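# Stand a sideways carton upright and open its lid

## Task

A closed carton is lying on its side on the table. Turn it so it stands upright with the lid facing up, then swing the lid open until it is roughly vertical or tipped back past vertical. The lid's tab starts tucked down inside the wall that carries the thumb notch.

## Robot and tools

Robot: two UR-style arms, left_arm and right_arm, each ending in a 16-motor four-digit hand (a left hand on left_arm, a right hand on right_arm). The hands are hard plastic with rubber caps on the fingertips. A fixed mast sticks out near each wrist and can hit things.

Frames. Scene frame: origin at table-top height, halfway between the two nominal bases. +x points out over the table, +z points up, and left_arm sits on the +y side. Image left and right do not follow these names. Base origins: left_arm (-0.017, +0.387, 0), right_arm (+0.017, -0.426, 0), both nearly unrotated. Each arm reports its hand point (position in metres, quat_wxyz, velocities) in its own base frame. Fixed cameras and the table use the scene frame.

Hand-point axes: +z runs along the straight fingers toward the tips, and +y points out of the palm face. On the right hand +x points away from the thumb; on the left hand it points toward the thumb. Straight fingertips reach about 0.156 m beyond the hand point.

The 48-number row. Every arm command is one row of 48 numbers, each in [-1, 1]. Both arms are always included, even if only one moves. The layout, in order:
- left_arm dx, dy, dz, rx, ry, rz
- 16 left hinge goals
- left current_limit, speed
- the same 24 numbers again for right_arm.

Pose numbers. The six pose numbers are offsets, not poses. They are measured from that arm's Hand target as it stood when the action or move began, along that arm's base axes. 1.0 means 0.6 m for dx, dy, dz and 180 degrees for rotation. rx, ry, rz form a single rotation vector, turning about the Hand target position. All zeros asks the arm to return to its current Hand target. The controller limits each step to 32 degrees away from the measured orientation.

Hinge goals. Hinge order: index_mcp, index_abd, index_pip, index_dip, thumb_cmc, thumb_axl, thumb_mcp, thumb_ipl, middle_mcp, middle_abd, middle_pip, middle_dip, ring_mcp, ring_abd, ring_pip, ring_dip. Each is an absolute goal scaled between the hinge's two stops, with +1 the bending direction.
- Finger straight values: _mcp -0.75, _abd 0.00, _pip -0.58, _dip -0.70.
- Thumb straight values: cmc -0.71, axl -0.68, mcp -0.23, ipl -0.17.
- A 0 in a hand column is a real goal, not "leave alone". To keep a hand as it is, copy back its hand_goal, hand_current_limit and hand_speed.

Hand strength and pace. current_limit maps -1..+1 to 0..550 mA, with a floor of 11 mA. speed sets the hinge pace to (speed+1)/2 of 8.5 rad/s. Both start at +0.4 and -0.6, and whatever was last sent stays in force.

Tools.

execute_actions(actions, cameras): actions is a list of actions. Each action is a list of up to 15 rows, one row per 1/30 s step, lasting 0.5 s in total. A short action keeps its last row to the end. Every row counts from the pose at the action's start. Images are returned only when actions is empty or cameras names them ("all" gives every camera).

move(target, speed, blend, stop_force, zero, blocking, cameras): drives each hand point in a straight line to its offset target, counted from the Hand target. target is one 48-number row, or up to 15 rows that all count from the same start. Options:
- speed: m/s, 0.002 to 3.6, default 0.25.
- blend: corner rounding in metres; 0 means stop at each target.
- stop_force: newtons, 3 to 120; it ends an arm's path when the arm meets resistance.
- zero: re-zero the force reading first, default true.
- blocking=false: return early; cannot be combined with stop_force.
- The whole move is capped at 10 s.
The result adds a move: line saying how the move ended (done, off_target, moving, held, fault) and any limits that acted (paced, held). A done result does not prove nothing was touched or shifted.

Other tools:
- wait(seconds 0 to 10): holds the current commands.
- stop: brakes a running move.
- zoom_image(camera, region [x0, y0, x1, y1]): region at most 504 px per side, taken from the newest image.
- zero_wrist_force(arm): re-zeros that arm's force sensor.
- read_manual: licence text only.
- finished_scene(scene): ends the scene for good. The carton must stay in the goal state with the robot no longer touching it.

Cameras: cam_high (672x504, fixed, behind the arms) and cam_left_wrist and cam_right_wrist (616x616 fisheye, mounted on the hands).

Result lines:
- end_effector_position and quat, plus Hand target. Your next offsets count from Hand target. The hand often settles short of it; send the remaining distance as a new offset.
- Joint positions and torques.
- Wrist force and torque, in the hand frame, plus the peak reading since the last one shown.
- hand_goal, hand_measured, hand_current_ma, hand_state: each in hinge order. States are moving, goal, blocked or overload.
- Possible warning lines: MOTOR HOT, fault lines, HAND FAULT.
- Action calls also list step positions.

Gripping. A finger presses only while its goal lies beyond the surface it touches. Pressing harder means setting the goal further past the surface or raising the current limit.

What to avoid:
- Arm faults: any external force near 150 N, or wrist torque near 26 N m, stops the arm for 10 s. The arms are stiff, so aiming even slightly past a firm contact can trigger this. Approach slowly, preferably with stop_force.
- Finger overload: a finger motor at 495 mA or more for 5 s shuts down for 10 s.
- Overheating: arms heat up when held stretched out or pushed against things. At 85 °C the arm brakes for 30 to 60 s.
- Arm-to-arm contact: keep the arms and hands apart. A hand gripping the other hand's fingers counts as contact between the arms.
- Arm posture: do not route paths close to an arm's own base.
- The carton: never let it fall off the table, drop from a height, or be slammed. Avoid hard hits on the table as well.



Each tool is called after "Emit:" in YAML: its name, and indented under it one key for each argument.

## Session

Emit:
execute_actions:
  actions: []

Emit:
zoom_image:
  camera: "cam_high"
  region: [280, 150, 440, 290]

Scene clock: 0.00 s.
left_arm: end_effector_position=(+0.4063, +0.0850, +0.2300) hand_goal=(-0.754, +0.000, -0.576, -0.696, -0.714, -0.678, -0.226, -0.168, -0.754, +0.000, -0.576, -0.696, -0.754, +0.000, -0.576, -0.696) hand_measured=(-0.754, +0.000, -0.576, -0.696, -0.714, -0.678, -0.226, -0.168, -0.754, +0.000, -0.576, -0.696, -0.754, +0.000, -0.576, -0.696) hand_current_ma=(+0, +0, +0, +0, +0, +0, +0, +0, +0, +0, +0, +0, +0, +0, +0, +0) hand_state=(goal, goal, goal, goal, goal, goal, goal, goal, goal, goal, goal, goal, goal, goal, goal, goal) hand_current_limit=0.40 hand_speed=-0.60 end_effector_quat_wxyz=(+0.000, +0.000, +1.000, +0.000) | right_arm: end_effector_position=(+0.4063, -0.0850, +0.2300) hand_goal=(-0.754, +0.000, -0.576, -0.696, -0.714, -0.678, -0.226, -0.168, -0.754, +0.000, -0.576, -0.696, -0.754, +0.000, -0.576, -0.696) hand_measured=(-0.754, +0.000, -0.576, -0.696, -0.714, -0.678, -0.226, -0.168, -0.754, +0.000, -0.576, -0.696, -0.754, +0.000, -0.576, -0.696) hand_current_ma=(+0, +0, +0, +0, +0, +0, +0, +0, +0, +0, +0, +0, +0, +0, +0, +0) hand_state=(goal, goal, goal, goal, goal, goal, goal, goal, goal, goal, goal, goal, goal, goal, goal, goal) hand_current_limit=0.40 hand_speed=-0.60 end_effector_quat_wxyz=(+0.000, +1.000, +0.000, +0.000)
Joint positions: left_arm=[3.458 -1.419 -2.042 -1.252 1.571 -1.255] | right_arm=[-0.316 -1.723 2.042 -1.89 -1.571 1.255]
Joint velocities: within noise
Joint torques (N m): no reading
Motor temperatures (°C): left_arm=[28 34 31 43 37 31] | right_arm=[25 34 32 28 35 32]
Wrist force (N): no reading
Wrist torque (N m): no reading
Wrist force, peak (N): no reading
Hand target: left_arm +0.4063, +0.0850, +0.2300; +0.000, +0.000, +1.000, +0.000 | right_arm +0.4063, -0.0850, +0.2300; +0.000, +1.000, +0.000, +0.000

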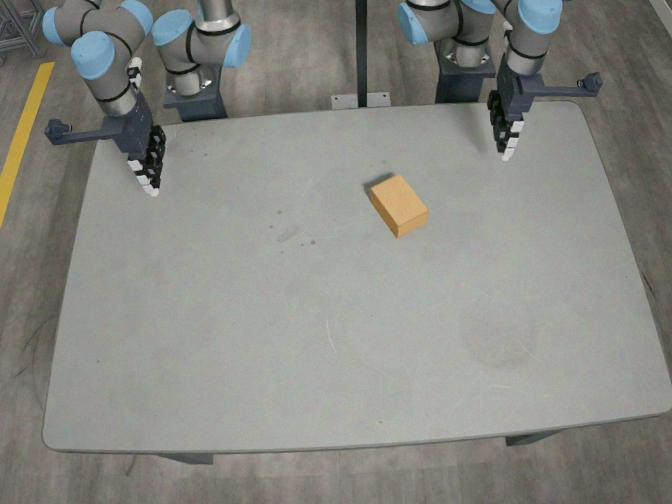

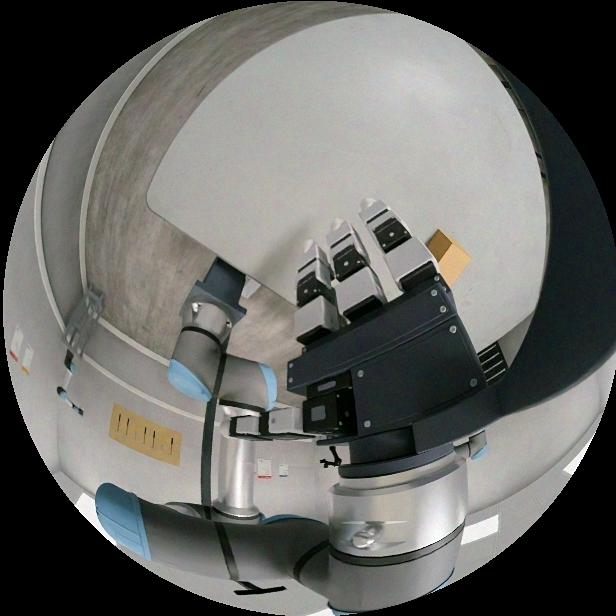

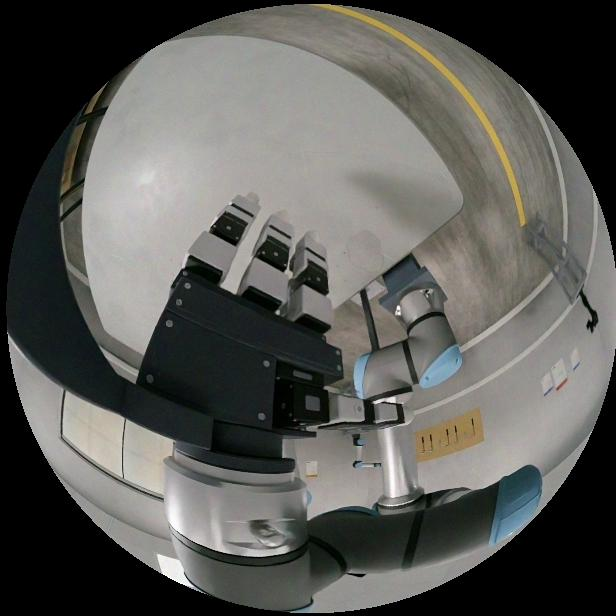

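Scaled by 3.150 from the camera's 672x504 image, which has a finer 960x720 frame.

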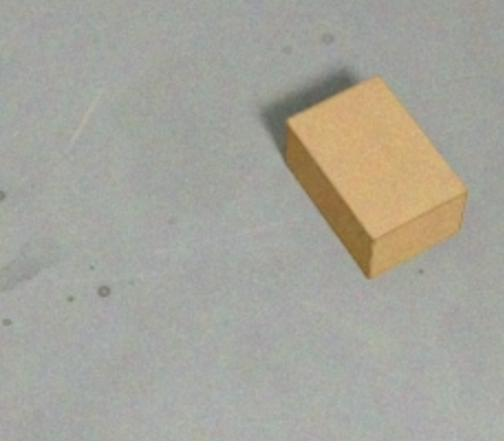

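Emit:
zoom_image:
  camera: "cam_high"
  region: [360, 165, 440, 245]

Emit:
zoom_image:
  camera: "cam_left_wrist"
  region: [410, 210, 490, 290]

Scaled by 6.300 from the camera's 672x504 image, which has a finer 960x720 frame.

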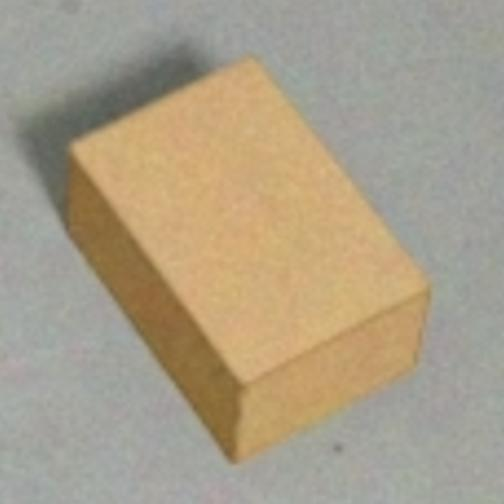

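Scaled by 6.300 from the camera's 616x616 image, which has a finer 880x880 frame.

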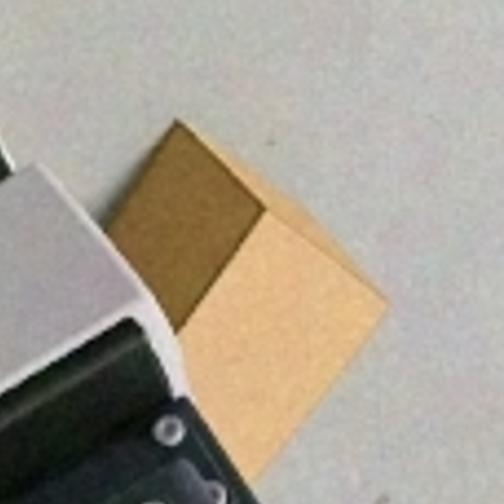

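Emit:
move:
  target: [0.461,-0.247,-0.06,0,0,0,-0.754,0,-0.576,-0.696,0.571,-0.678,-0.226,-0.168,0.274,0,0.518,0.391,0.274,0,0.518,0.391,0.4,-0.5,-0.16,0.858,-0.06,0,0,-0.5,0.274,0,0.518,0.391,-0.714,-0.678,-0.226,-0.168,0.274,0,0.518,0.391,-0.754,0,-0.576,-0.696,0.4,-0.5]
  speed: 0.3
  cameras: ["all"]

Scene clock: 14.33 s.
left_arm: end_effector_position=(+0.6828, -0.0633, +0.1940) hand_goal=(-0.754, +0.000, -0.576, -0.696, +0.570, -0.678, -0.226, -0.168, +0.274, +0.000, +0.518, +0.390, +0.274, +0.000, +0.518, +0.390) hand_measured=(-0.754, +0.000, -0.576, -0.696, +0.568, -0.678, -0.224, -0.168, +0.258, +0.000, +0.512, +0.388, +0.254, +0.000, +0.512, +0.388) hand_current_ma=(+1, +0, -1, +0, -2, +1, +3, +0, -34, +0, -7, -3, -44, +0, -8, -2) hand_state=(goal, goal, goal, goal, goal, goal, goal, goal, goal, goal, goal, goal, goal, goal, goal, goal) hand_current_limit=0.40 hand_speed=-0.50 end_effector_quat_wxyz=(+0.000, +0.000, +1.000, +0.000) | right_arm: end_effector_position=(+0.3104, +0.4297, +0.1940) hand_goal=(+0.274, +0.000, +0.518, +0.390, -0.714, -0.678, -0.226, -0.168, +0.274, +0.000, +0.518, +0.390, -0.754, +0.000, -0.576, -0.696) hand_measured=(+0.258, +0.000, +0.512, +0.388, -0.714, -0.678, -0.224, -0.168, +0.258, +0.000, +0.512, +0.388, -0.754, +0.000, -0.576, -0.696) hand_current_ma=(-54, +0, -13, -5, +0, +2, +7, +1, -52, +0, -14, -6, +2, +0, -1, +0) hand_state=(goal, goal, goal, goal, goal, goal, goal, goal, goal, goal, goal, goal, goal, goal, goal, goal) hand_current_limit=0.40 hand_speed=-0.50 end_effector_quat_wxyz=(+0.000, +0.707, -0.707, +0.000)
Joint positions: left_arm=[3.12 -2.139 -1.252 -1.321 1.571 -1.592] | right_arm=[0.563 -1.355 1.758 -1.974 -1.571 3.704]
Joint torques (N m): left_arm=[10.2 42.15 22.86 5.04 1.69 1.52] | right_arm=[4.52 -35.4 -12.98 -2.2 0.62 1.48]
Wrist force (N): left_arm=[-0.1 0.1 0.2] | right_arm=[0.1 0.1 0.3]
Wrist torque (N m): left_arm=[0.16 0.07 -0.04] | right_arm=[0.09 -0.01 0.05]
Wrist force, peak (N): left_arm=[0.9 0.9 -0.1] | right_arm=[0.2 1.5 0.2]
Hand target: left_arm +0.6829, -0.0632, +0.1940; +0.000, +0.000, +1.000, +0.000 | right_arm +0.3103, +0.4298, +0.1940; +0.000, +0.707, -0.707, +0.000
Off the commanded pose: left_arm 0.000 m, 0 deg | right_arm 0.000 m, 0 deg.
move: done
camera_calibration:
cam_left_wrist: T_world_to_cam=[[0.746353, -0.665222, 0.0209006, -0.584095], [-0.467925, -0.502145, 0.727253, 0.106657], [-0.473289, -0.552567, -0.686051, 0.551406], [0, 0, 0, 1]] pos_world=[0.746823, -0.0303064, 0.312934]
cam_right_wrist: T_world_to_cam=[[-0.627098, 0.778936, 0.00268161, -0.11682], [0.511299, 0.409029, 0.755823, -0.535643], [0.587641, 0.475346, -0.65477, -0.140004], [0, 0, 0, 1]] pos_world=[0.282888, 0.376639, 0.313495]

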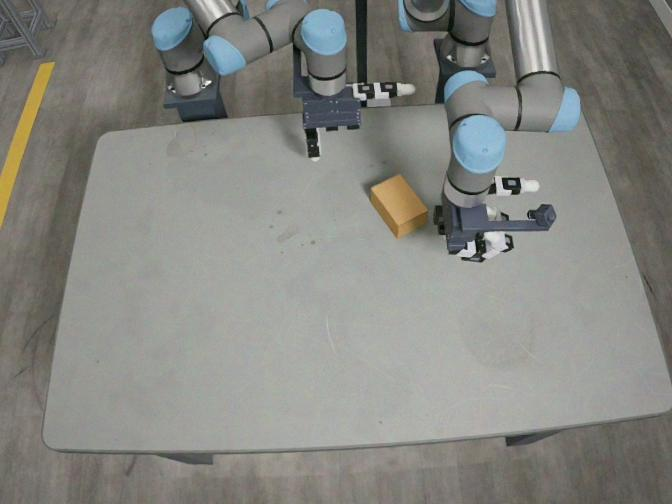

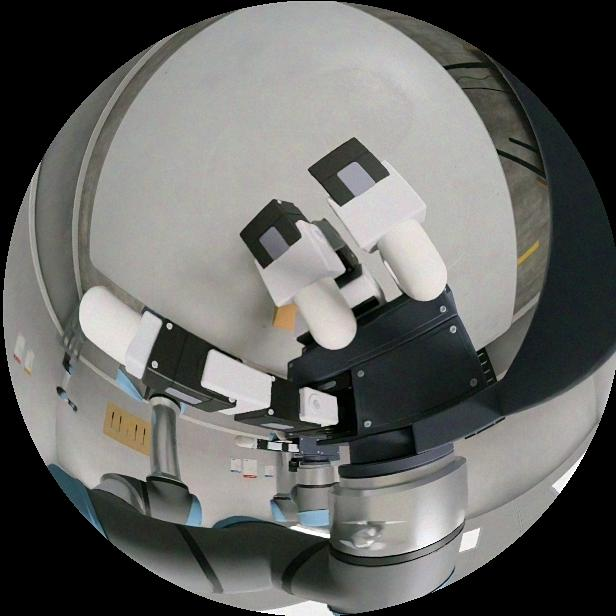

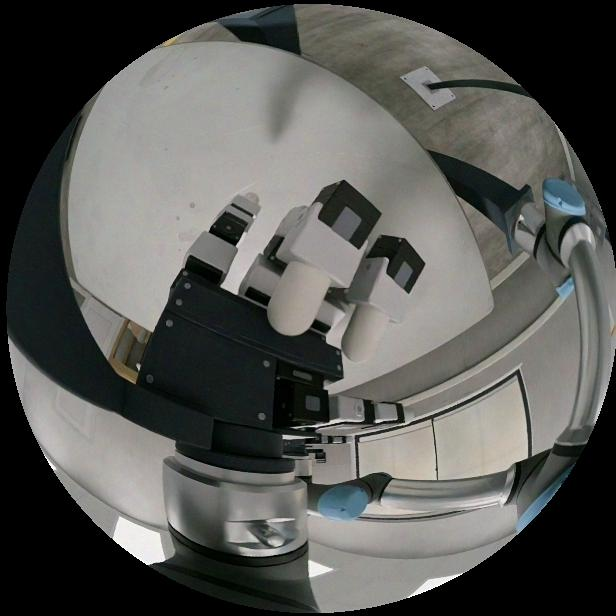

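Emit:
zoom_image:
  camera: "cam_right_wrist"
  region: [60, 280, 180, 400]

Emit:
zoom_image:
  camera: "cam_left_wrist"
  region: [230, 270, 330, 370]

Scaled by 4.200 from the camera's 616x616 image, which has a finer 880x880 frame.

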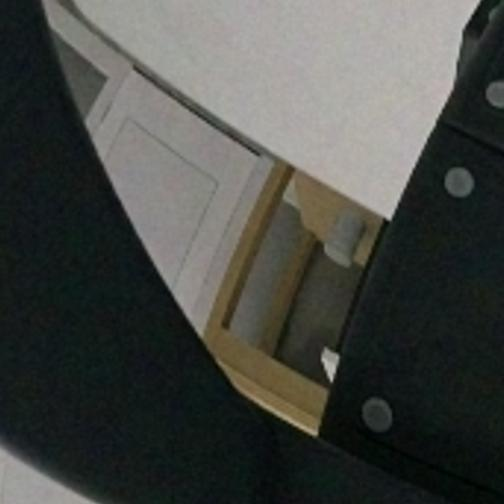

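Scaled by 5.040 from the camera's 616x616 image, which has a finer 880x880 frame.

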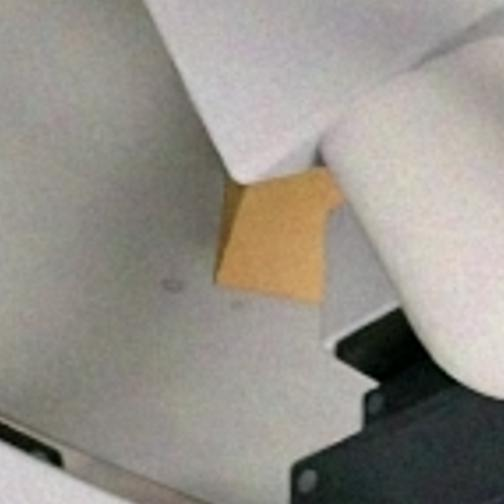

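Emit:
move:
  target: [0,0,0,0,0,0,-0.754,0,-0.576,-0.696,0.571,-0.678,-0.226,-0.168,-0.754,0,-0.576,-0.696,-0.754,0,-0.576,-0.696,0.4,-0.5,0.09,-0.115,0,0,0,0,-0.754,0,-0.576,-0.696,-0.714,-0.678,-0.226,-0.168,-0.754,0,-0.576,-0.696,-0.754,0,-0.576,-0.696,0.4,-0.5]
  speed: 0.2
  cameras: ["cam_right_wrist","cam_left_wrist"]

Emit:
zoom_image:
  camera: "cam_right_wrist"
  region: [330, 200, 470, 340]

Emit:
zoom_image:
  camera: "cam_left_wrist"
  region: [230, 230, 350, 350]

Scene clock: 19.40 s.
left_arm: end_effector_position=(+0.6829, -0.0632, +0.1940) hand_goal=(-0.754, +0.000, -0.576, -0.696, +0.570, -0.678, -0.226, -0.168, -0.754, +0.000, -0.576, -0.696, -0.754, +0.000, -0.576, -0.696) hand_measured=(-0.754, +0.000, -0.576, -0.696, +0.568, -0.678, -0.224, -0.168, -0.750, +0.000, -0.572, -0.694, -0.750, +0.000, -0.572, -0.694) hand_current_ma=(+1, +0, -1, +0, -2, +1, +3, +0, +5, +0, +4, +3, +5, +0, +4, +3) hand_state=(goal, goal, goal, goal, goal, goal, goal, goal, goal, goal, goal, goal, goal, goal, goal, goal) hand_current_limit=0.40 hand_speed=-0.50 end_effector_quat_wxyz=(+0.000, +0.000, +1.000, +0.000) | right_arm: end_effector_position=(+0.3643, +0.3608, +0.1940) hand_goal=(-0.754, +0.000, -0.576, -0.696, -0.714, -0.678, -0.226, -0.168, -0.754, +0.000, -0.576, -0.696, -0.754, +0.000, -0.576, -0.696) hand_measured=(-0.750, +0.000, -0.572, -0.694, -0.714, -0.678, -0.224, -0.168, -0.752, +0.000, -0.572, -0.694, -0.754, +0.000, -0.576, -0.696) hand_current_ma=(+8, +0, +7, +6, +0, +2, +7, +1, +7, +0, +8, +6, +2, +0, -1, +0) hand_state=(goal, goal, goal, goal, goal, goal, goal, goal, goal, goal, goal, goal, goal, goal, goal, goal) hand_current_limit=0.40 hand_speed=-0.50 end_effector_quat_wxyz=(+0.000, +0.707, -0.707, +0.000)
Joint positions: left_arm=[3.121 -2.139 -1.252 -1.321 1.571 -1.592] | right_arm=[0.406 -1.366 1.773 -1.977 -1.571 3.548]
Joint torques (N m): left_arm=[10.74 39.73 28.15 4.87 -1.32 1.33] | right_arm=[-4.08 -20.6 -33.01 -1.16 1.93 -0.86]
Wrist force (N): left_arm=[0.0 -0.3 0.1] | right_arm=[0.1 -0.1 0.1]
Wrist torque (N m): left_arm=[0.02 0.06 -0.03] | right_arm=[-0.04 -0.01 -0.15]
Wrist force, peak (N): left_arm=[0.0 0.7 0.0] | right_arm=[1.7 -1.2 0.4]
Hand target: left_arm +0.6829, -0.0632, +0.1940; +0.000, +0.000, +1.000, +0.000 | right_arm +0.3643, +0.3608, +0.1940; +0.000, +0.707, -0.707, +0.000
Off the commanded pose: left_arm 0.000 m, 0 deg | right_arm 0.000 m, 0 deg.
move: done
camera_calibration:
cam_left_wrist: T_world_to_cam=[[0.74642, -0.665144, 0.0209943, -0.584104], [-0.467957, -0.502185, 0.727205, 0.106744], [-0.473153, -0.552624, -0.686099, 0.551372], [0, 0, 0, 1]] pos_world=[0.746822, -0.0302064, 0.312934]
cam_right_wrist: T_world_to_cam=[[-0.626904, 0.779092, 0.0027536, -0.029549], [0.511385, 0.40882, 0.755878, -0.534952], [0.587773, 0.475271, -0.654707, -0.138909], [0, 0, 0, 1]] pos_world=[0.336689, 0.30774, 0.313495]
Images, in order (width x height): cam_left_wrist 616x616, cam_right_wrist 616x616.

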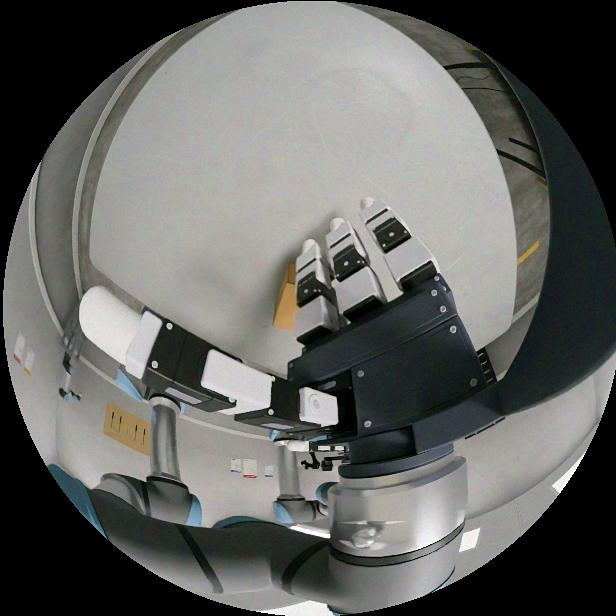

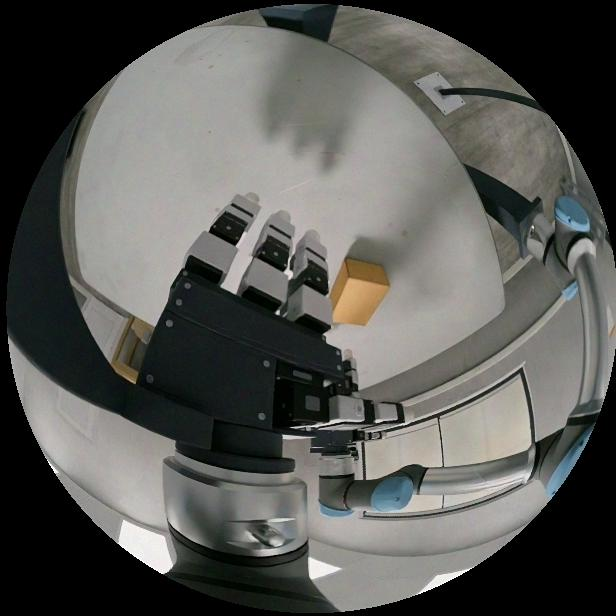

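Scaled by 3.600 from the camera's 616x616 image, which has a finer 880x880 frame.

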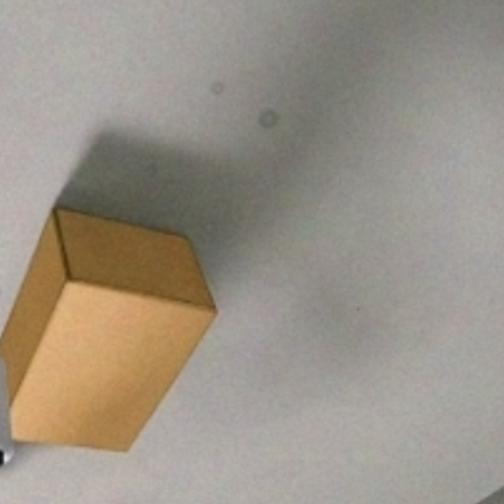

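Scaled by 4.200 from the camera's 616x616 image, which has a finer 880x880 frame.

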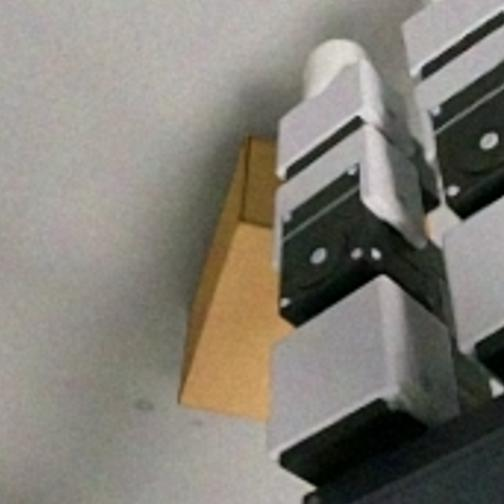

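Emit:
zoom_image:
  camera: "cam_right_wrist"
  region: [335, 245, 400, 300]

Emit:
zoom_image:
  camera: "cam_left_wrist"
  region: [270, 255, 310, 295]

Scaled by 7.754 from the camera's 616x616 image, which has a finer 880x880 frame.

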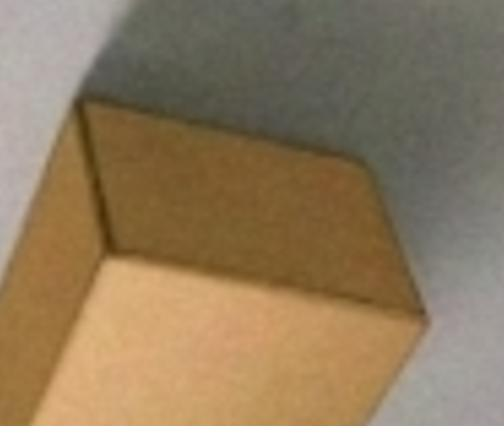

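Scaled by 12.600 from the camera's 616x616 image, which has a finer 880x880 frame.

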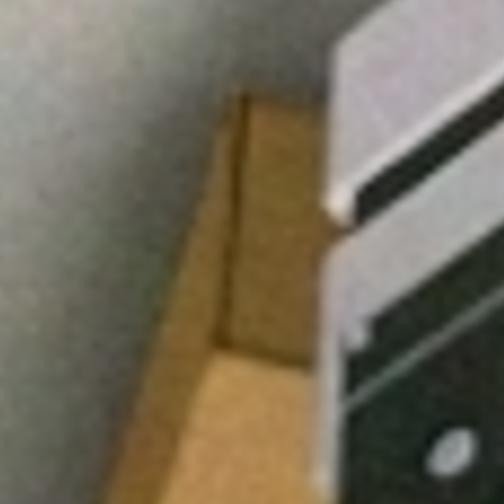

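Emit:
move:
  target: [-0.3315,-0.003,0.0933,0,0,-0.8344,0.0685,0,-0.576,-0.696,-0.714,-0.678,-0.226,-0.168,0.0685,0,-0.576,-0.696,0.0685,0,-0.576,-0.696,0.4,-0.5,0.4,0.0807,0.0933,0,0,-0.3517,0.0685,0,-0.576,-0.696,-0.714,-0.678,-0.226,-0.168,0.0685,0,-0.576,-0.696,0.0685,0,-0.576,-0.696,0.4,-0.5]
  speed: 0.35
  cameras: ["all"]

Scene clock: 46.20 s.
left_arm: end_effector_position=(+0.4840, -0.0649, +0.2500) hand_goal=(+0.068, +0.000, -0.576, -0.696, -0.714, -0.678, -0.226, -0.168, +0.068, +0.000, -0.576, -0.696, +0.068, +0.000, -0.576, -0.696) hand_measured=(+0.052, +0.000, -0.576, -0.696, -0.712, -0.678, -0.224, -0.168, +0.052, +0.000, -0.576, -0.694, +0.050, +0.000, -0.576, -0.694) hand_current_ma=(-32, +0, -1, +0, +2, +1, +3, +0, -32, +0, +1, +3, -41, +0, +1, +2) hand_state=(goal, goal, goal, goal, goal, goal, goal, goal, goal, goal, goal, goal, goal, goal, goal, goal) hand_current_limit=0.40 hand_speed=-0.50 end_effector_quat_wxyz=(+0.000, +0.966, +0.257, +0.000) | right_arm: end_effector_position=(+0.6043, +0.4092, +0.2500) hand_goal=(+0.068, +0.000, -0.576, -0.696, -0.714, -0.678, -0.226, -0.168, +0.068, +0.000, -0.576, -0.696, +0.068, +0.000, -0.576, -0.696) hand_measured=(+0.052, +0.000, -0.576, -0.694, -0.714, -0.678, -0.224, -0.168, +0.052, +0.000, -0.576, -0.694, +0.050, +0.000, -0.576, -0.696) hand_current_ma=(-51, +0, +1, +5, +0, +2, +7, +1, -49, +0, +2, +6, -56, +0, -1, +0) hand_state=(goal, goal, goal, goal, goal, goal, goal, goal, goal, goal, goal, goal, goal, goal, goal, goal) hand_current_limit=0.40 hand_speed=-0.50 end_effector_quat_wxyz=(+0.000, -0.231, +0.973, +0.000)
Joint positions: left_arm=[3.457 -1.385 -2.016 -1.311 1.571 1.366] | right_arm=[0.288 -1.079 1.226 -1.718 -1.571 4.534]
Joint torques (N m): left_arm=[-13.15 4.88 30.18 5.13 -0.47 1.46] | right_arm=[5.94 -49.81 -14.51 -3.93 -2.14 -0.56]
Wrist force (N): left_arm=[0.0 0.3 -0.1] | right_arm=[0.1 -0.2 0.3]
Wrist torque (N m): left_arm=[0.19 -0.01 0.02] | right_arm=[0.11 0.01 0.04]
Wrist force, peak (N): left_arm=[-0.7 0.4 0.0] | right_arm=[-0.1 0.6 0.4]
Hand target: left_arm +0.4840, -0.0650, +0.2500; +0.000, +0.966, +0.257, +0.000 | right_arm +0.6043, +0.4092, +0.2500; +0.000, -0.231, +0.973, +0.000
Off the commanded pose: left_arm 0.000 m, 0 deg | right_arm 0.000 m, 0 deg.
move: done
camera_calibration:
cam_left_wrist: T_world_to_cam=[[-0.978354, 0.205873, 0.0209748, 0.453399], [0.156249, 0.668441, 0.727168, -0.254028], [0.135684, 0.714705, -0.686139, 0.282339], [0, 0, 0, 1]] pos_world=[0.444967, -0.125329, 0.368934]
cam_right_wrist: T_world_to_cam=[[0.414297, 0.910138, 0.00271487, -0.599673], [0.59511, -0.27315, 0.7558, -0.491375], [0.688623, -0.31151, -0.654797, -0.00536675], [0, 0, 0, 1]] pos_world=[0.54456, 0.409894, 0.369495]

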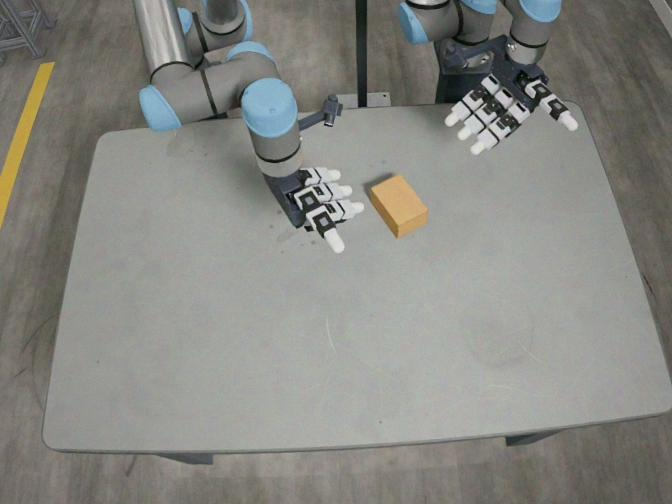

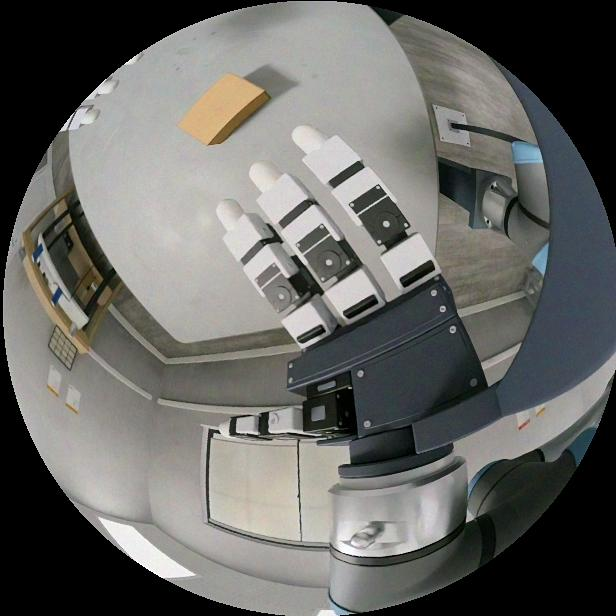

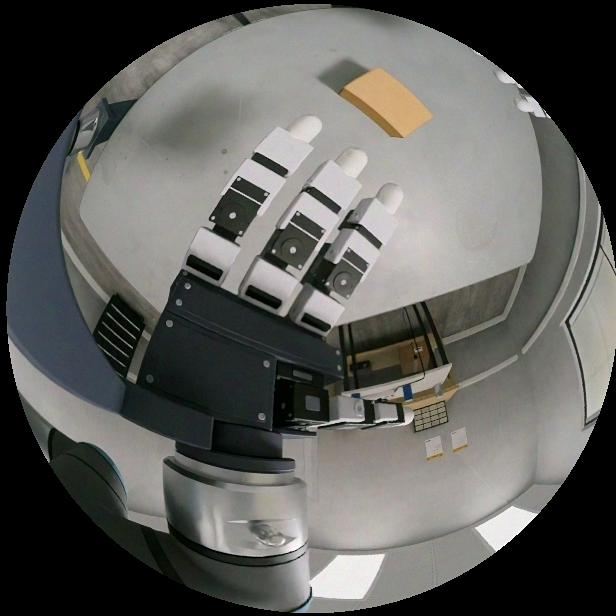

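Emit:
zoom_image:
  camera: "cam_left_wrist"
  region: [170, 60, 280, 150]

Emit:
zoom_image:
  camera: "cam_right_wrist"
  region: [330, 60, 440, 150]

Scaled by 4.582 from the camera's 616x616 image, which has a finer 880x880 frame.

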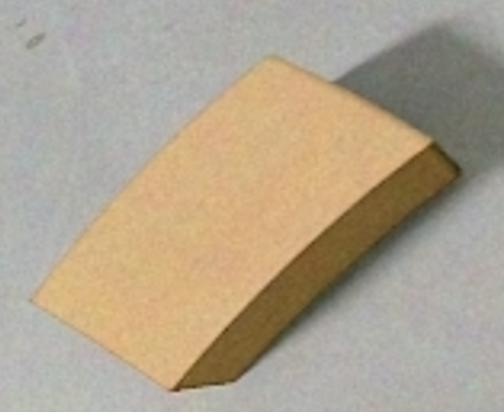

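Scaled by 4.582 from the camera's 616x616 image, which has a finer 880x880 frame.

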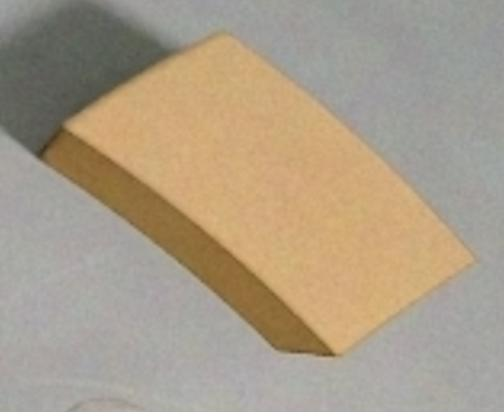

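Emit:
move:
  target:
    - [0,0,-0.2908,0,0,0,0.0685,0,-0.576,-0.696,-0.714,-0.678,-0.226,-0.168,0.0685,0,-0.576,-0.696,0.0685,0,-0.576,-0.696,0.4,-0.5,0,0,-0.2908,0,0,0,0.0685,0,-0.576,-0.696,-0.714,-0.678,-0.226,-0.168,0.0685,0,-0.576,-0.696,0.0685,0,-0.576,-0.696,0.4,-0.5]
    - [0.0408,-0.0727,-0.2908,0,0,0,0.0685,0,-0.576,-0.696,-0.714,-0.678,-0.226,-0.168,0.0685,0,-0.576,-0.696,0.0685,0,-0.576,-0.696,0.4,-0.5,-0.0368,0.0747,-0.2908,0,0,0,0.0685,0,-0.576,-0.696,-0.714,-0.678,-0.226,-0.168,0.0685,0,-0.576,-0.696,0.0685,0,-0.576,-0.696,0.4,-0.5]
  speed: 0.15
  blend: [0.03,0]
  cameras: ["cam_high","cam_right_wrist"]

Emit:
zoom_image:
  camera: "cam_high"
  region: [320, 140, 480, 270]

Scene clock: 50.13 s.
left_arm: end_effector_position=(+0.5084, -0.1086, +0.0755) hand_goal=(+0.068, +0.000, -0.576, -0.696, -0.714, -0.678, -0.226, -0.168, +0.068, +0.000, -0.576, -0.696, +0.068, +0.000, -0.576, -0.696) hand_measured=(+0.054, +0.000, -0.576, -0.696, -0.712, -0.678, -0.224, -0.168, +0.054, +0.000, -0.576, -0.694, +0.050, +0.000, -0.576, -0.694) hand_current_ma=(-29, +0, -1, +0, +2, +1, +3, +0, -29, +0, +0, +3, -38, +0, +0, +2) hand_state=(goal, goal, goal, goal, goal, goal, goal, goal, goal, goal, goal, goal, goal, goal, goal, goal) hand_current_limit=0.40 hand_speed=-0.50 end_effector_quat_wxyz=(+0.000, +0.966, +0.257, +0.000) | right_arm: end_effector_position=(+0.5823, +0.4540, +0.0755) hand_goal=(+0.068, +0.000, -0.576, -0.696, -0.714, -0.678, -0.226, -0.168, +0.068, +0.000, -0.576, -0.696, +0.068, +0.000, -0.576, -0.696) hand_measured=(+0.054, +0.000, -0.576, -0.694, -0.714, -0.678, -0.224, -0.168, +0.054, +0.000, -0.576, -0.694, +0.052, +0.000, -0.576, -0.696) hand_current_ma=(-47, +0, +1, +5, +0, +2, +8, +1, -45, +0, +1, +6, -53, +0, -1, +0) hand_state=(goal, goal, goal, goal, goal, goal, goal, goal, goal, goal, goal, goal, goal, goal, goal, goal) hand_current_limit=0.40 hand_speed=-0.50 end_effector_quat_wxyz=(+0.000, -0.231, +0.973, +0.000)
Joint positions: left_arm=[3.34 -1.697 -2.237 -0.779 1.571 1.249] | right_arm=[0.359 -0.932 1.463 -2.102 -1.571 4.606]
Joint torques (N m): left_arm=[-1.47 22.99 12.07 5.06 1.61 -1.13] | right_arm=[6.5 -52 -12.78 -3.76 -2.08 -0.85]
Wrist force (N): left_arm=[-0.2 -0.1 0.0] | right_arm=[0.0 0.2 0.2]
Wrist torque (N m): left_arm=[0.14 0.01 -0.09] | right_arm=[0.16 0.00 0.03]
Wrist force, peak (N): left_arm=[-0.5 1.6 -0.3] | right_arm=[0.2 2.5 0.1]
Hand target: left_arm +0.5085, -0.1086, +0.0755; +0.000, +0.966, +0.257, +0.000 | right_arm +0.5822, +0.4540, +0.0755; +0.000, -0.231, +0.973, +0.000
Off the commanded pose: left_arm 0.000 m, 0 deg | right_arm 0.000 m, 0 deg.
move: done; blend cut to 0.025 m at target 1
camera_calibration:
cam_right_wrist: T_world_to_cam=[[0.414351, 0.910113, 0.00278338, -0.630848], [0.595073, -0.273233, 0.755799, -0.334042], [0.688623, -0.31151, -0.654798, -0.0904543], [0, 0, 0, 1]] pos_world=[0.522461, 0.454694, 0.194995]
Images, in order (width x height): cam_high 672x504, cam_right_wrist 616x616.

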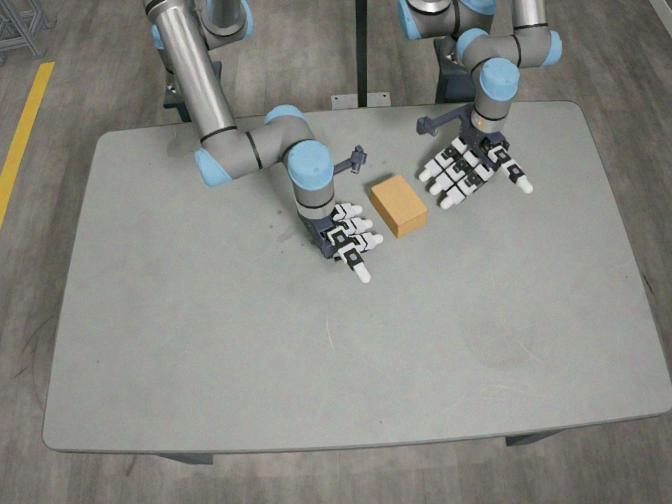

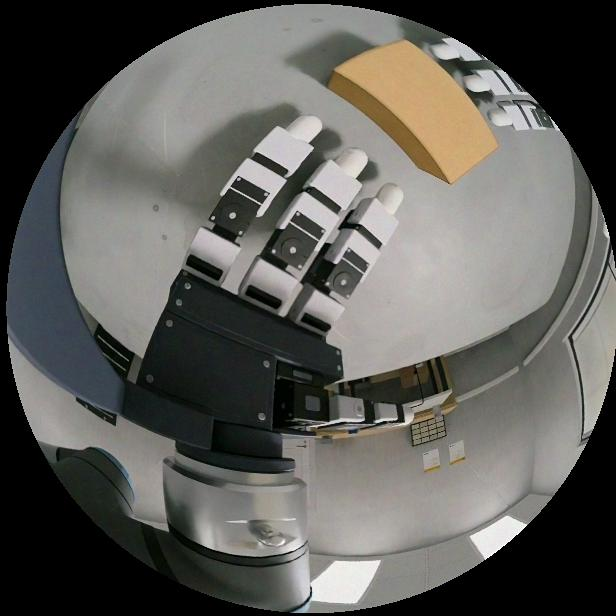

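Scaled by 3.150 from the camera's 672x504 image, which has a finer 960x720 frame.

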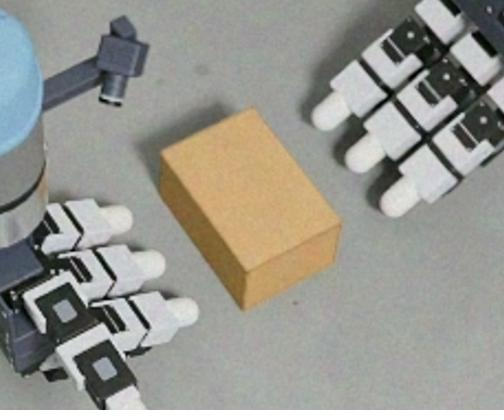

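Emit:
move:
  target: [0,0,0,0,0,0,0.0685,0,-0.576,-0.696,-0.714,-0.678,-0.226,-0.168,0.0685,0,-0.576,-0.696,0.0685,0,-0.576,-0.696,0.4,-0.5,0.0224,0.011,0,0,0,0,0.0685,0,-0.576,-0.696,-0.714,-0.678,-0.226,-0.168,0.0685,0,-0.576,-0.696,0.0685,0,-0.576,-0.696,0.4,-0.5]
  speed: 0.1

Emit:
move:
  target: [0.0572,-0.1018,0,0,0,0,0.0685,0,-0.576,-0.696,-0.714,-0.678,-0.226,-0.168,0.0685,0,-0.576,-0.696,0.0685,0,-0.576,-0.696,0.4,-0.5,-0.0515,0.1046,0,0,0,0,0.0685,0,-0.576,-0.696,-0.714,-0.678,-0.226,-0.168,0.0685,0,-0.576,-0.696,0.0685,0,-0.576,-0.696,0.4,-0.5]
  speed: 0.02
  stop_force: 3
  cameras: ["cam_high"]

Emit:
zoom_image:
  camera: "cam_high"
  region: [320, 140, 480, 270]

Scene clock: 53.97 s.
left_arm: end_effector_position=(+0.5085, -0.1086, +0.0755) hand_goal=(+0.068, +0.000, -0.576, -0.696, -0.714, -0.678, -0.226, -0.168, +0.068, +0.000, -0.576, -0.696, +0.068, +0.000, -0.576, -0.696) hand_measured=(+0.054, +0.000, -0.576, -0.696, -0.712, -0.678, -0.224, -0.168, +0.054, +0.000, -0.576, -0.694, +0.050, +0.000, -0.576, -0.694) hand_current_ma=(-29, +0, -1, +0, +2, +1, +3, +0, -29, +0, +0, +3, -38, +0, +0, +2) hand_state=(goal, goal, goal, goal, goal, goal, goal, goal, goal, goal, goal, goal, goal, goal, goal, goal) hand_current_limit=0.40 hand_speed=-0.50 end_effector_quat_wxyz=(+0.000, +0.966, +0.257, +0.000) | right_arm: end_effector_position=(+0.5957, +0.4607, +0.0755) hand_goal=(+0.068, +0.000, -0.576, -0.696, -0.714, -0.678, -0.226, -0.168, +0.068, +0.000, -0.576, -0.696, +0.068, +0.000, -0.576, -0.696) hand_measured=(+0.054, +0.000, -0.576, -0.694, -0.714, -0.678, -0.224, -0.168, +0.054, +0.000, -0.576, -0.694, +0.052, +0.000, -0.576, -0.696) hand_current_ma=(-47, +0, +1, +5, +0, +2, +8, +1, -45, +0, +1, +6, -53, +0, -1, +0) hand_state=(goal, goal, goal, goal, goal, goal, goal, goal, goal, goal, goal, goal, goal, goal, goal, goal) hand_current_limit=0.40 hand_speed=-0.50 end_effector_quat_wxyz=(+0.000, -0.231, +0.973, +0.000)
Joint positions: left_arm=[3.34 -1.697 -2.237 -0.779 1.571 1.249] | right_arm=[0.361 -0.901 1.408 -2.078 -1.571 4.608]
Joint torques (N m): left_arm=[-10.96 22.13 23.95 5.11 1.6 -1.61] | right_arm=[4.71 -52.15 -14.61 -3.89 -1.26 1.2]
Wrist force (N): left_arm=[-0.3 -0.2 0.4] | right_arm=[0.0 0.1 0.1]
Wrist torque (N m): left_arm=[0.09 0.03 -0.10] | right_arm=[0.16 0.01 -0.14]
Wrist force, peak (N): left_arm=[-0.3 0.5 0.3] | right_arm=[0.3 0.3 0.4]
Hand target: left_arm +0.5085, -0.1086, +0.0755; +0.000, +0.966, +0.257, +0.000 | right_arm +0.5957, +0.4606, +0.0755; +0.000, -0.231, +0.973, +0.000
Off the commanded pose: left_arm 0.000 m, 0 deg | right_arm 0.000 m, 0 deg.
move: done

Scene clock: 57.03 s.
left_arm: end_effector_position=(+0.5286, -0.1444, +0.0755) hand_goal=(+0.068, +0.000, -0.576, -0.696, -0.714, -0.678, -0.226, -0.168, +0.068, +0.000, -0.576, -0.696, +0.068, +0.000, -0.576, -0.696) hand_measured=(+0.054, -0.002, -0.578, -0.696, -0.712, -0.678, -0.224, -0.168, +0.054, -0.002, -0.578, -0.694, +0.050, +0.000, -0.576, -0.694) hand_current_ma=(-27, -2, -2, +0, +2, +1, +3, +0, -27, -2, -1, +2, -37, +0, +0, +2) hand_state=(goal, goal, goal, goal, goal, goal, goal, goal, goal, goal, goal, goal, goal, goal, goal, goal) hand_current_limit=0.40 hand_speed=-0.50 end_effector_quat_wxyz=(+0.000, +0.966, +0.257, +0.000) | right_arm: end_effector_position=(+0.5776, +0.4972, +0.0755) hand_goal=(+0.068, +0.000, -0.576, -0.696, -0.714, -0.678, -0.226, -0.168, +0.068, +0.000, -0.576, -0.696, +0.068, +0.000, -0.576, -0.696) hand_measured=(+0.054, +0.000, -0.576, -0.694, -0.714, -0.678, -0.224, -0.168, +0.054, +0.002, -0.578, -0.694, +0.052, +0.002, -0.578, -0.696) hand_current_ma=(-47, +0, +1, +5, +0, +2, +8, +1, -43, +5, -5, +5, -51, +5, -6, +0) hand_state=(goal, goal, goal, goal, goal, goal, goal, goal, goal, goal, goal, goal, goal, goal, goal, goal) hand_current_limit=0.40 hand_speed=-0.50 end_effector_quat_wxyz=(+0.000, -0.231, +0.973, +0.000)
Joint positions: left_arm=[3.253 -1.75 -2.17 -0.792 1.571 1.162] | right_arm=[0.419 -0.891 1.39 -2.07 -1.571 4.665]
Joint torques (N m): left_arm=[10.5 30.19 8.55 5.3 -1.82 -1.29] | right_arm=[-3.5 -53.17 -11.79 -3.66 2.54 -1.78]
Wrist force (N): left_arm=[-0.1 -2.4 -1.4] | right_arm=[0.0 -3.1 -1.2]
Wrist torque (N m): left_arm=[0.25 -0.01 -0.08] | right_arm=[0.15 0.06 -0.16]
Wrist force, peak (N): left_arm=[0.4 -14.0 -6.8] | right_arm=[0.5 -14.1 -6.4]
Hand target: left_arm +0.5286, -0.1444, +0.0755; +0.000, +0.966, +0.257, +0.000 (not the last commanded pose) | right_arm +0.5776, +0.4972, +0.0755; +0.000, -0.231, +0.973, +0.000 (not the last commanded pose)
Off the commanded pose: left_arm 0.029 m, 0 deg | right_arm 0.029 m, 0 deg.
move: contact (left_arm, right_arm)
Images, in order (width x height): cam_high 672x504.

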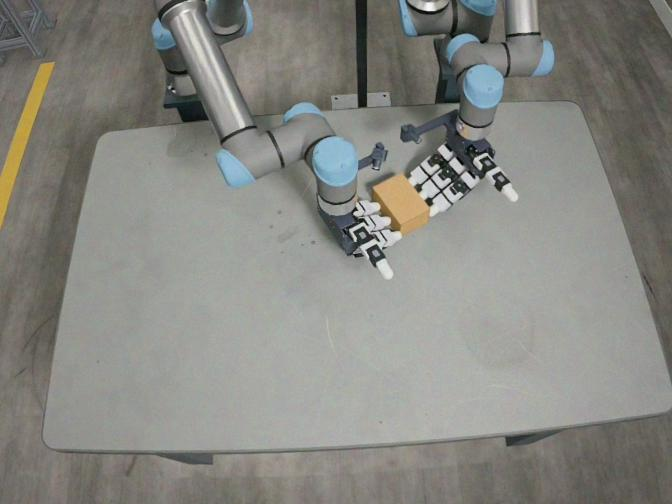

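Scaled by 3.150 from the camera's 672x504 image, which has a finer 960x720 frame.

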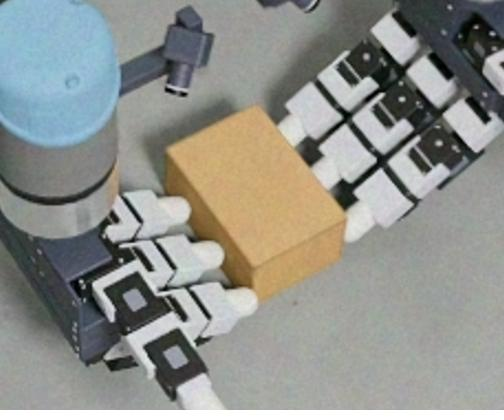

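Emit:
move:
  target:
    - [0.0041,-0.0073,0,0,0,0,0.0685,0,-0.576,-0.696,-0.714,-0.678,-0.226,-0.168,0.0685,0,-0.576,-0.696,0.0685,0,-0.576,-0.696,0.6,-0.5,-0.0037,0.0075,0,0,0,0,0.0685,0,-0.576,-0.696,-0.714,-0.678,-0.226,-0.168,0.0685,0,-0.576,-0.696,0.0685,0,-0.576,-0.696,0.6,-0.5]
    - [0.0041,-0.0073,0.0833,0,0,0,0.0685,0,-0.576,-0.696,-0.714,-0.678,-0.226,-0.168,0.0685,0,-0.576,-0.696,0.0685,0,-0.576,-0.696,0.6,-0.5,-0.0037,0.0075,0.0833,0,0,0,0.0685,0,-0.576,-0.696,-0.714,-0.678,-0.226,-0.168,0.0685,0,-0.576,-0.696,0.0685,0,-0.576,-0.696,0.6,-0.5]
  speed: 0.05
  cameras: ["cam_high"]

Emit:
zoom_image:
  camera: "cam_high"
  region: [320, 140, 480, 270]

Scene clock: 60.80 s.
left_arm: end_effector_position=(+0.5311, -0.1488, +0.1256) hand_goal=(+0.068, +0.000, -0.576, -0.696, -0.714, -0.678, -0.226, -0.168, +0.068, +0.000, -0.576, -0.696, +0.068, +0.000, -0.576, -0.696) hand_measured=(+0.022, +0.000, -0.600, -0.708, -0.712, -0.678, -0.224, -0.168, +0.024, +0.000, -0.604, -0.706, +0.020, +0.000, -0.602, -0.704) hand_current_ma=(-128, -1, -54, -21, +2, +1, +3, +0, -123, +0, -63, -15, -138, +0, -57, -14) hand_state=(blocked, goal, blocked, goal, goal, goal, goal, goal, blocked, goal, blocked, goal, blocked, goal, blocked, goal) hand_current_limit=0.60 hand_speed=-0.50 end_effector_quat_wxyz=(+0.000, +0.966, +0.257, +0.000) | right_arm: end_effector_position=(+0.5755, +0.5018, +0.1257) hand_goal=(+0.068, +0.000, -0.576, -0.696, -0.714, -0.678, -0.226, -0.168, +0.068, +0.000, -0.576, -0.696, +0.068, +0.000, -0.576, -0.696) hand_measured=(+0.034, -0.004, -0.598, -0.704, -0.714, -0.678, -0.224, -0.168, +0.024, +0.004, -0.606, -0.706, +0.020, +0.004, -0.606, -0.708) hand_current_ma=(-127, -10, -70, -24, +0, +2, +8, +1, -172, +7, -104, -31, -185, +7, -98, -34) hand_state=(blocked, goal, blocked, goal, goal, goal, goal, goal, blocked, goal, blocked, goal, blocked, goal, blocked, goal) hand_current_limit=0.60 hand_speed=-0.50 end_effector_quat_wxyz=(+0.000, -0.231, +0.973, +0.000)
Joint positions: left_arm=[3.243 -1.667 -2.102 -0.943 1.571 1.152] | right_arm=[0.426 -0.941 1.336 -1.966 -1.571 4.672]
Joint torques (N m): left_arm=[8.49 15.37 11.44 5.9 -0.73 1.11] | right_arm=[-0.25 -37.22 -12.95 -3.9 0 -1.73]
Wrist force (N): left_arm=[0.1 -7.4 0.4] | right_arm=[0.4 -8.2 0.4]
Wrist torque (N m): left_arm=[0.61 0.05 0.11] | right_arm=[0.47 0.04 -0.42]
Wrist force, peak (N): left_arm=[-1.5 -65.9 -34.2] | right_arm=[0.6 -64.0 -32.0]
Hand target: left_arm +0.5310, -0.1488, +0.1255; +0.000, +0.966, +0.257, +0.000 | right_arm +0.5754, +0.5017, +0.1255; +0.000, -0.231, +0.973, +0.000
Off the commanded pose: left_arm 0.000 m, 0 deg | right_arm 0.000 m, 0 deg.
move: done
Images, in order (width x height): cam_high 672x504.

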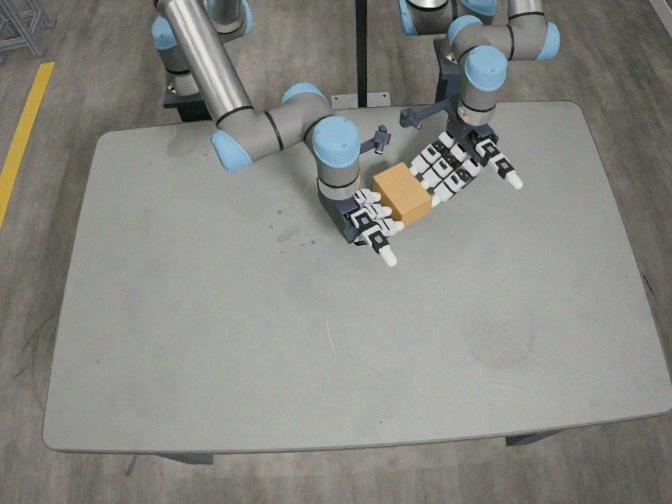

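Scaled by 3.150 from the camera's 672x504 image, which has a finer 960x720 frame.

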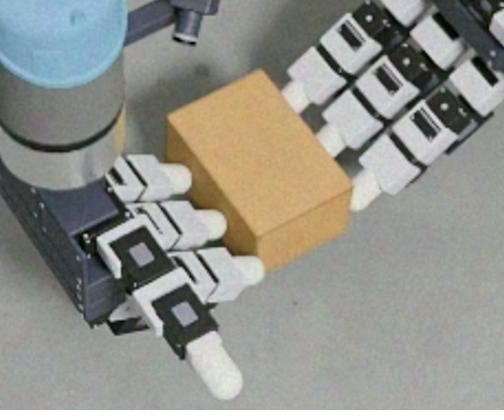

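Emit:
move:
  target:
    - [-0.0398,-0.0224,0.0118,0.0817,-0.1454,0,0.0685,0,-0.576,-0.696,-0.714,-0.678,-0.226,-0.168,0.0685,0,-0.576,-0.696,0.0685,0,-0.576,-0.696,0.6,-0.5,-0.0415,-0.0205,0.0143,0.0736,-0.1495,0,0.0685,0,-0.576,-0.696,-0.714,-0.678,-0.226,-0.168,0.0685,0,-0.576,-0.696,0.0685,0,-0.576,-0.696,0.6,-0.5]
    - [-0.0794,-0.0446,-0.0005,0.1634,-0.2908,0,0.0685,0,-0.576,-0.696,-0.714,-0.678,-0.226,-0.168,0.0685,0,-0.576,-0.696,0.0685,0,-0.576,-0.696,0.6,-0.5,-0.0838,-0.0413,0.0038,0.1472,-0.299,0,0.0685,0,-0.576,-0.696,-0.714,-0.678,-0.226,-0.168,0.0685,0,-0.576,-0.696,0.0685,0,-0.576,-0.696,0.6,-0.5]
  speed: 0.1
  blend: [0.003,0]
  cameras: ["cam_high"]

Emit:
zoom_image:
  camera: "cam_high"
  region: [320, 140, 480, 270]

Scene clock: 69.97 s.
left_arm: end_effector_position=(+0.4834, -0.1756, +0.1252) hand_goal=(+0.068, +0.000, -0.576, -0.696, -0.714, -0.678, -0.226, -0.168, +0.068, +0.000, -0.576, -0.696, +0.068, +0.000, -0.576, -0.696) hand_measured=(+0.022, +0.020, -0.600, -0.708, -0.712, -0.678, -0.224, -0.168, +0.024, +0.020, -0.604, -0.706, +0.020, +0.022, -0.602, -0.704) hand_current_ma=(-128, +33, -54, -22, +2, +1, +3, +0, -123, +34, -63, -15, -138, +37, -57, -14) hand_state=(blocked, goal, blocked, goal, goal, goal, goal, goal, blocked, blocked, blocked, goal, blocked, blocked, blocked, goal) hand_current_limit=0.60 hand_speed=-0.50 end_effector_quat_wxyz=(-0.125, +0.837, +0.223, +0.485) | right_arm: end_effector_position=(+0.5251, +0.4769, +0.1276) hand_goal=(+0.068, +0.000, -0.576, -0.696, -0.714, -0.678, -0.226, -0.168, +0.068, +0.000, -0.576, -0.696, +0.068, +0.000, -0.576, -0.696) hand_measured=(+0.034, -0.018, -0.598, -0.704, -0.714, -0.678, -0.224, -0.168, +0.024, -0.010, -0.606, -0.706, +0.020, -0.010, -0.606, -0.708) hand_current_ma=(-127, -48, -72, -24, +0, +2, +8, +1, -172, -25, -104, -31, -184, -21, -98, -34) hand_state=(blocked, goal, blocked, goal, goal, goal, goal, goal, blocked, goal, blocked, goal, blocked, goal, blocked, goal) hand_current_limit=0.60 hand_speed=-0.50 end_effector_quat_wxyz=(+0.487, -0.200, +0.843, +0.111)
Joint positions: left_arm=[2.887 -2.084 -2.55 0.819 2.215 1.115] | right_arm=[0.409 -0.908 2.073 -3.782 -1.529 4.68]
Joint torques (N m): left_arm=[8.68 25.16 4.71 3.03 -2.76 -2.13] | right_arm=[3.15 -40.19 -19.8 -3.13 2.79 0.44]
Wrist force (N): left_arm=[-2.6 -7.9 -0.5] | right_arm=[-2.2 -7.8 0.9]
Wrist torque (N m): left_arm=[0.54 -0.32 0.41] | right_arm=[0.41 -0.10 -0.38]
Wrist force, peak (N): left_arm=[-3.3 -7.9 -0.4] | right_arm=[0.4 -8.5 0.3]
Hand target: left_arm +0.4834, -0.1755, +0.1252; -0.125, +0.837, +0.223, +0.485 | right_arm +0.5251, +0.4770, +0.1278; +0.487, -0.200, +0.843, +0.111
Off the commanded pose: left_arm 0.000 m, 0 deg | right_arm 0.000 m, 0 deg.
move: done
Images, in order (width x height): cam_high 672x504.

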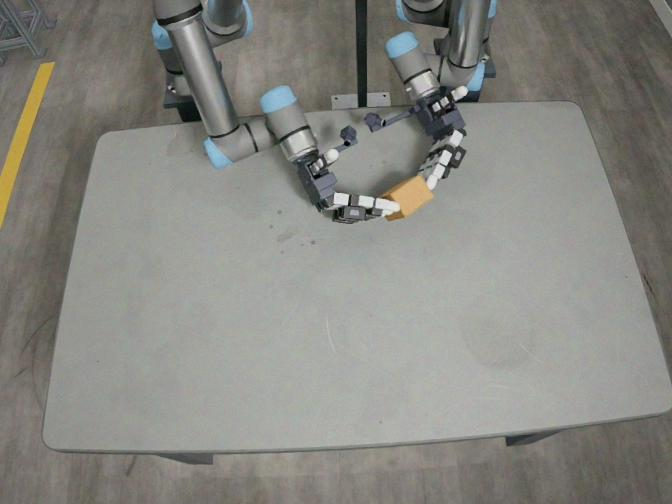

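Scaled by 3.150 from the camera's 672x504 image, which has a finer 960x720 frame.

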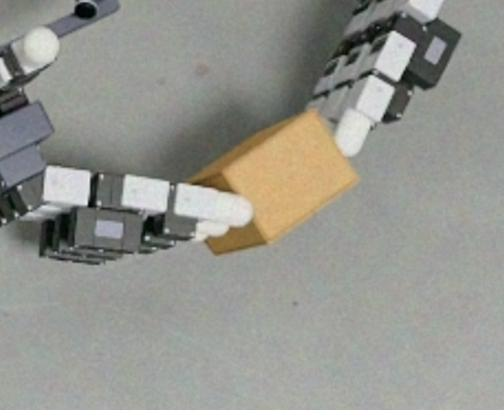

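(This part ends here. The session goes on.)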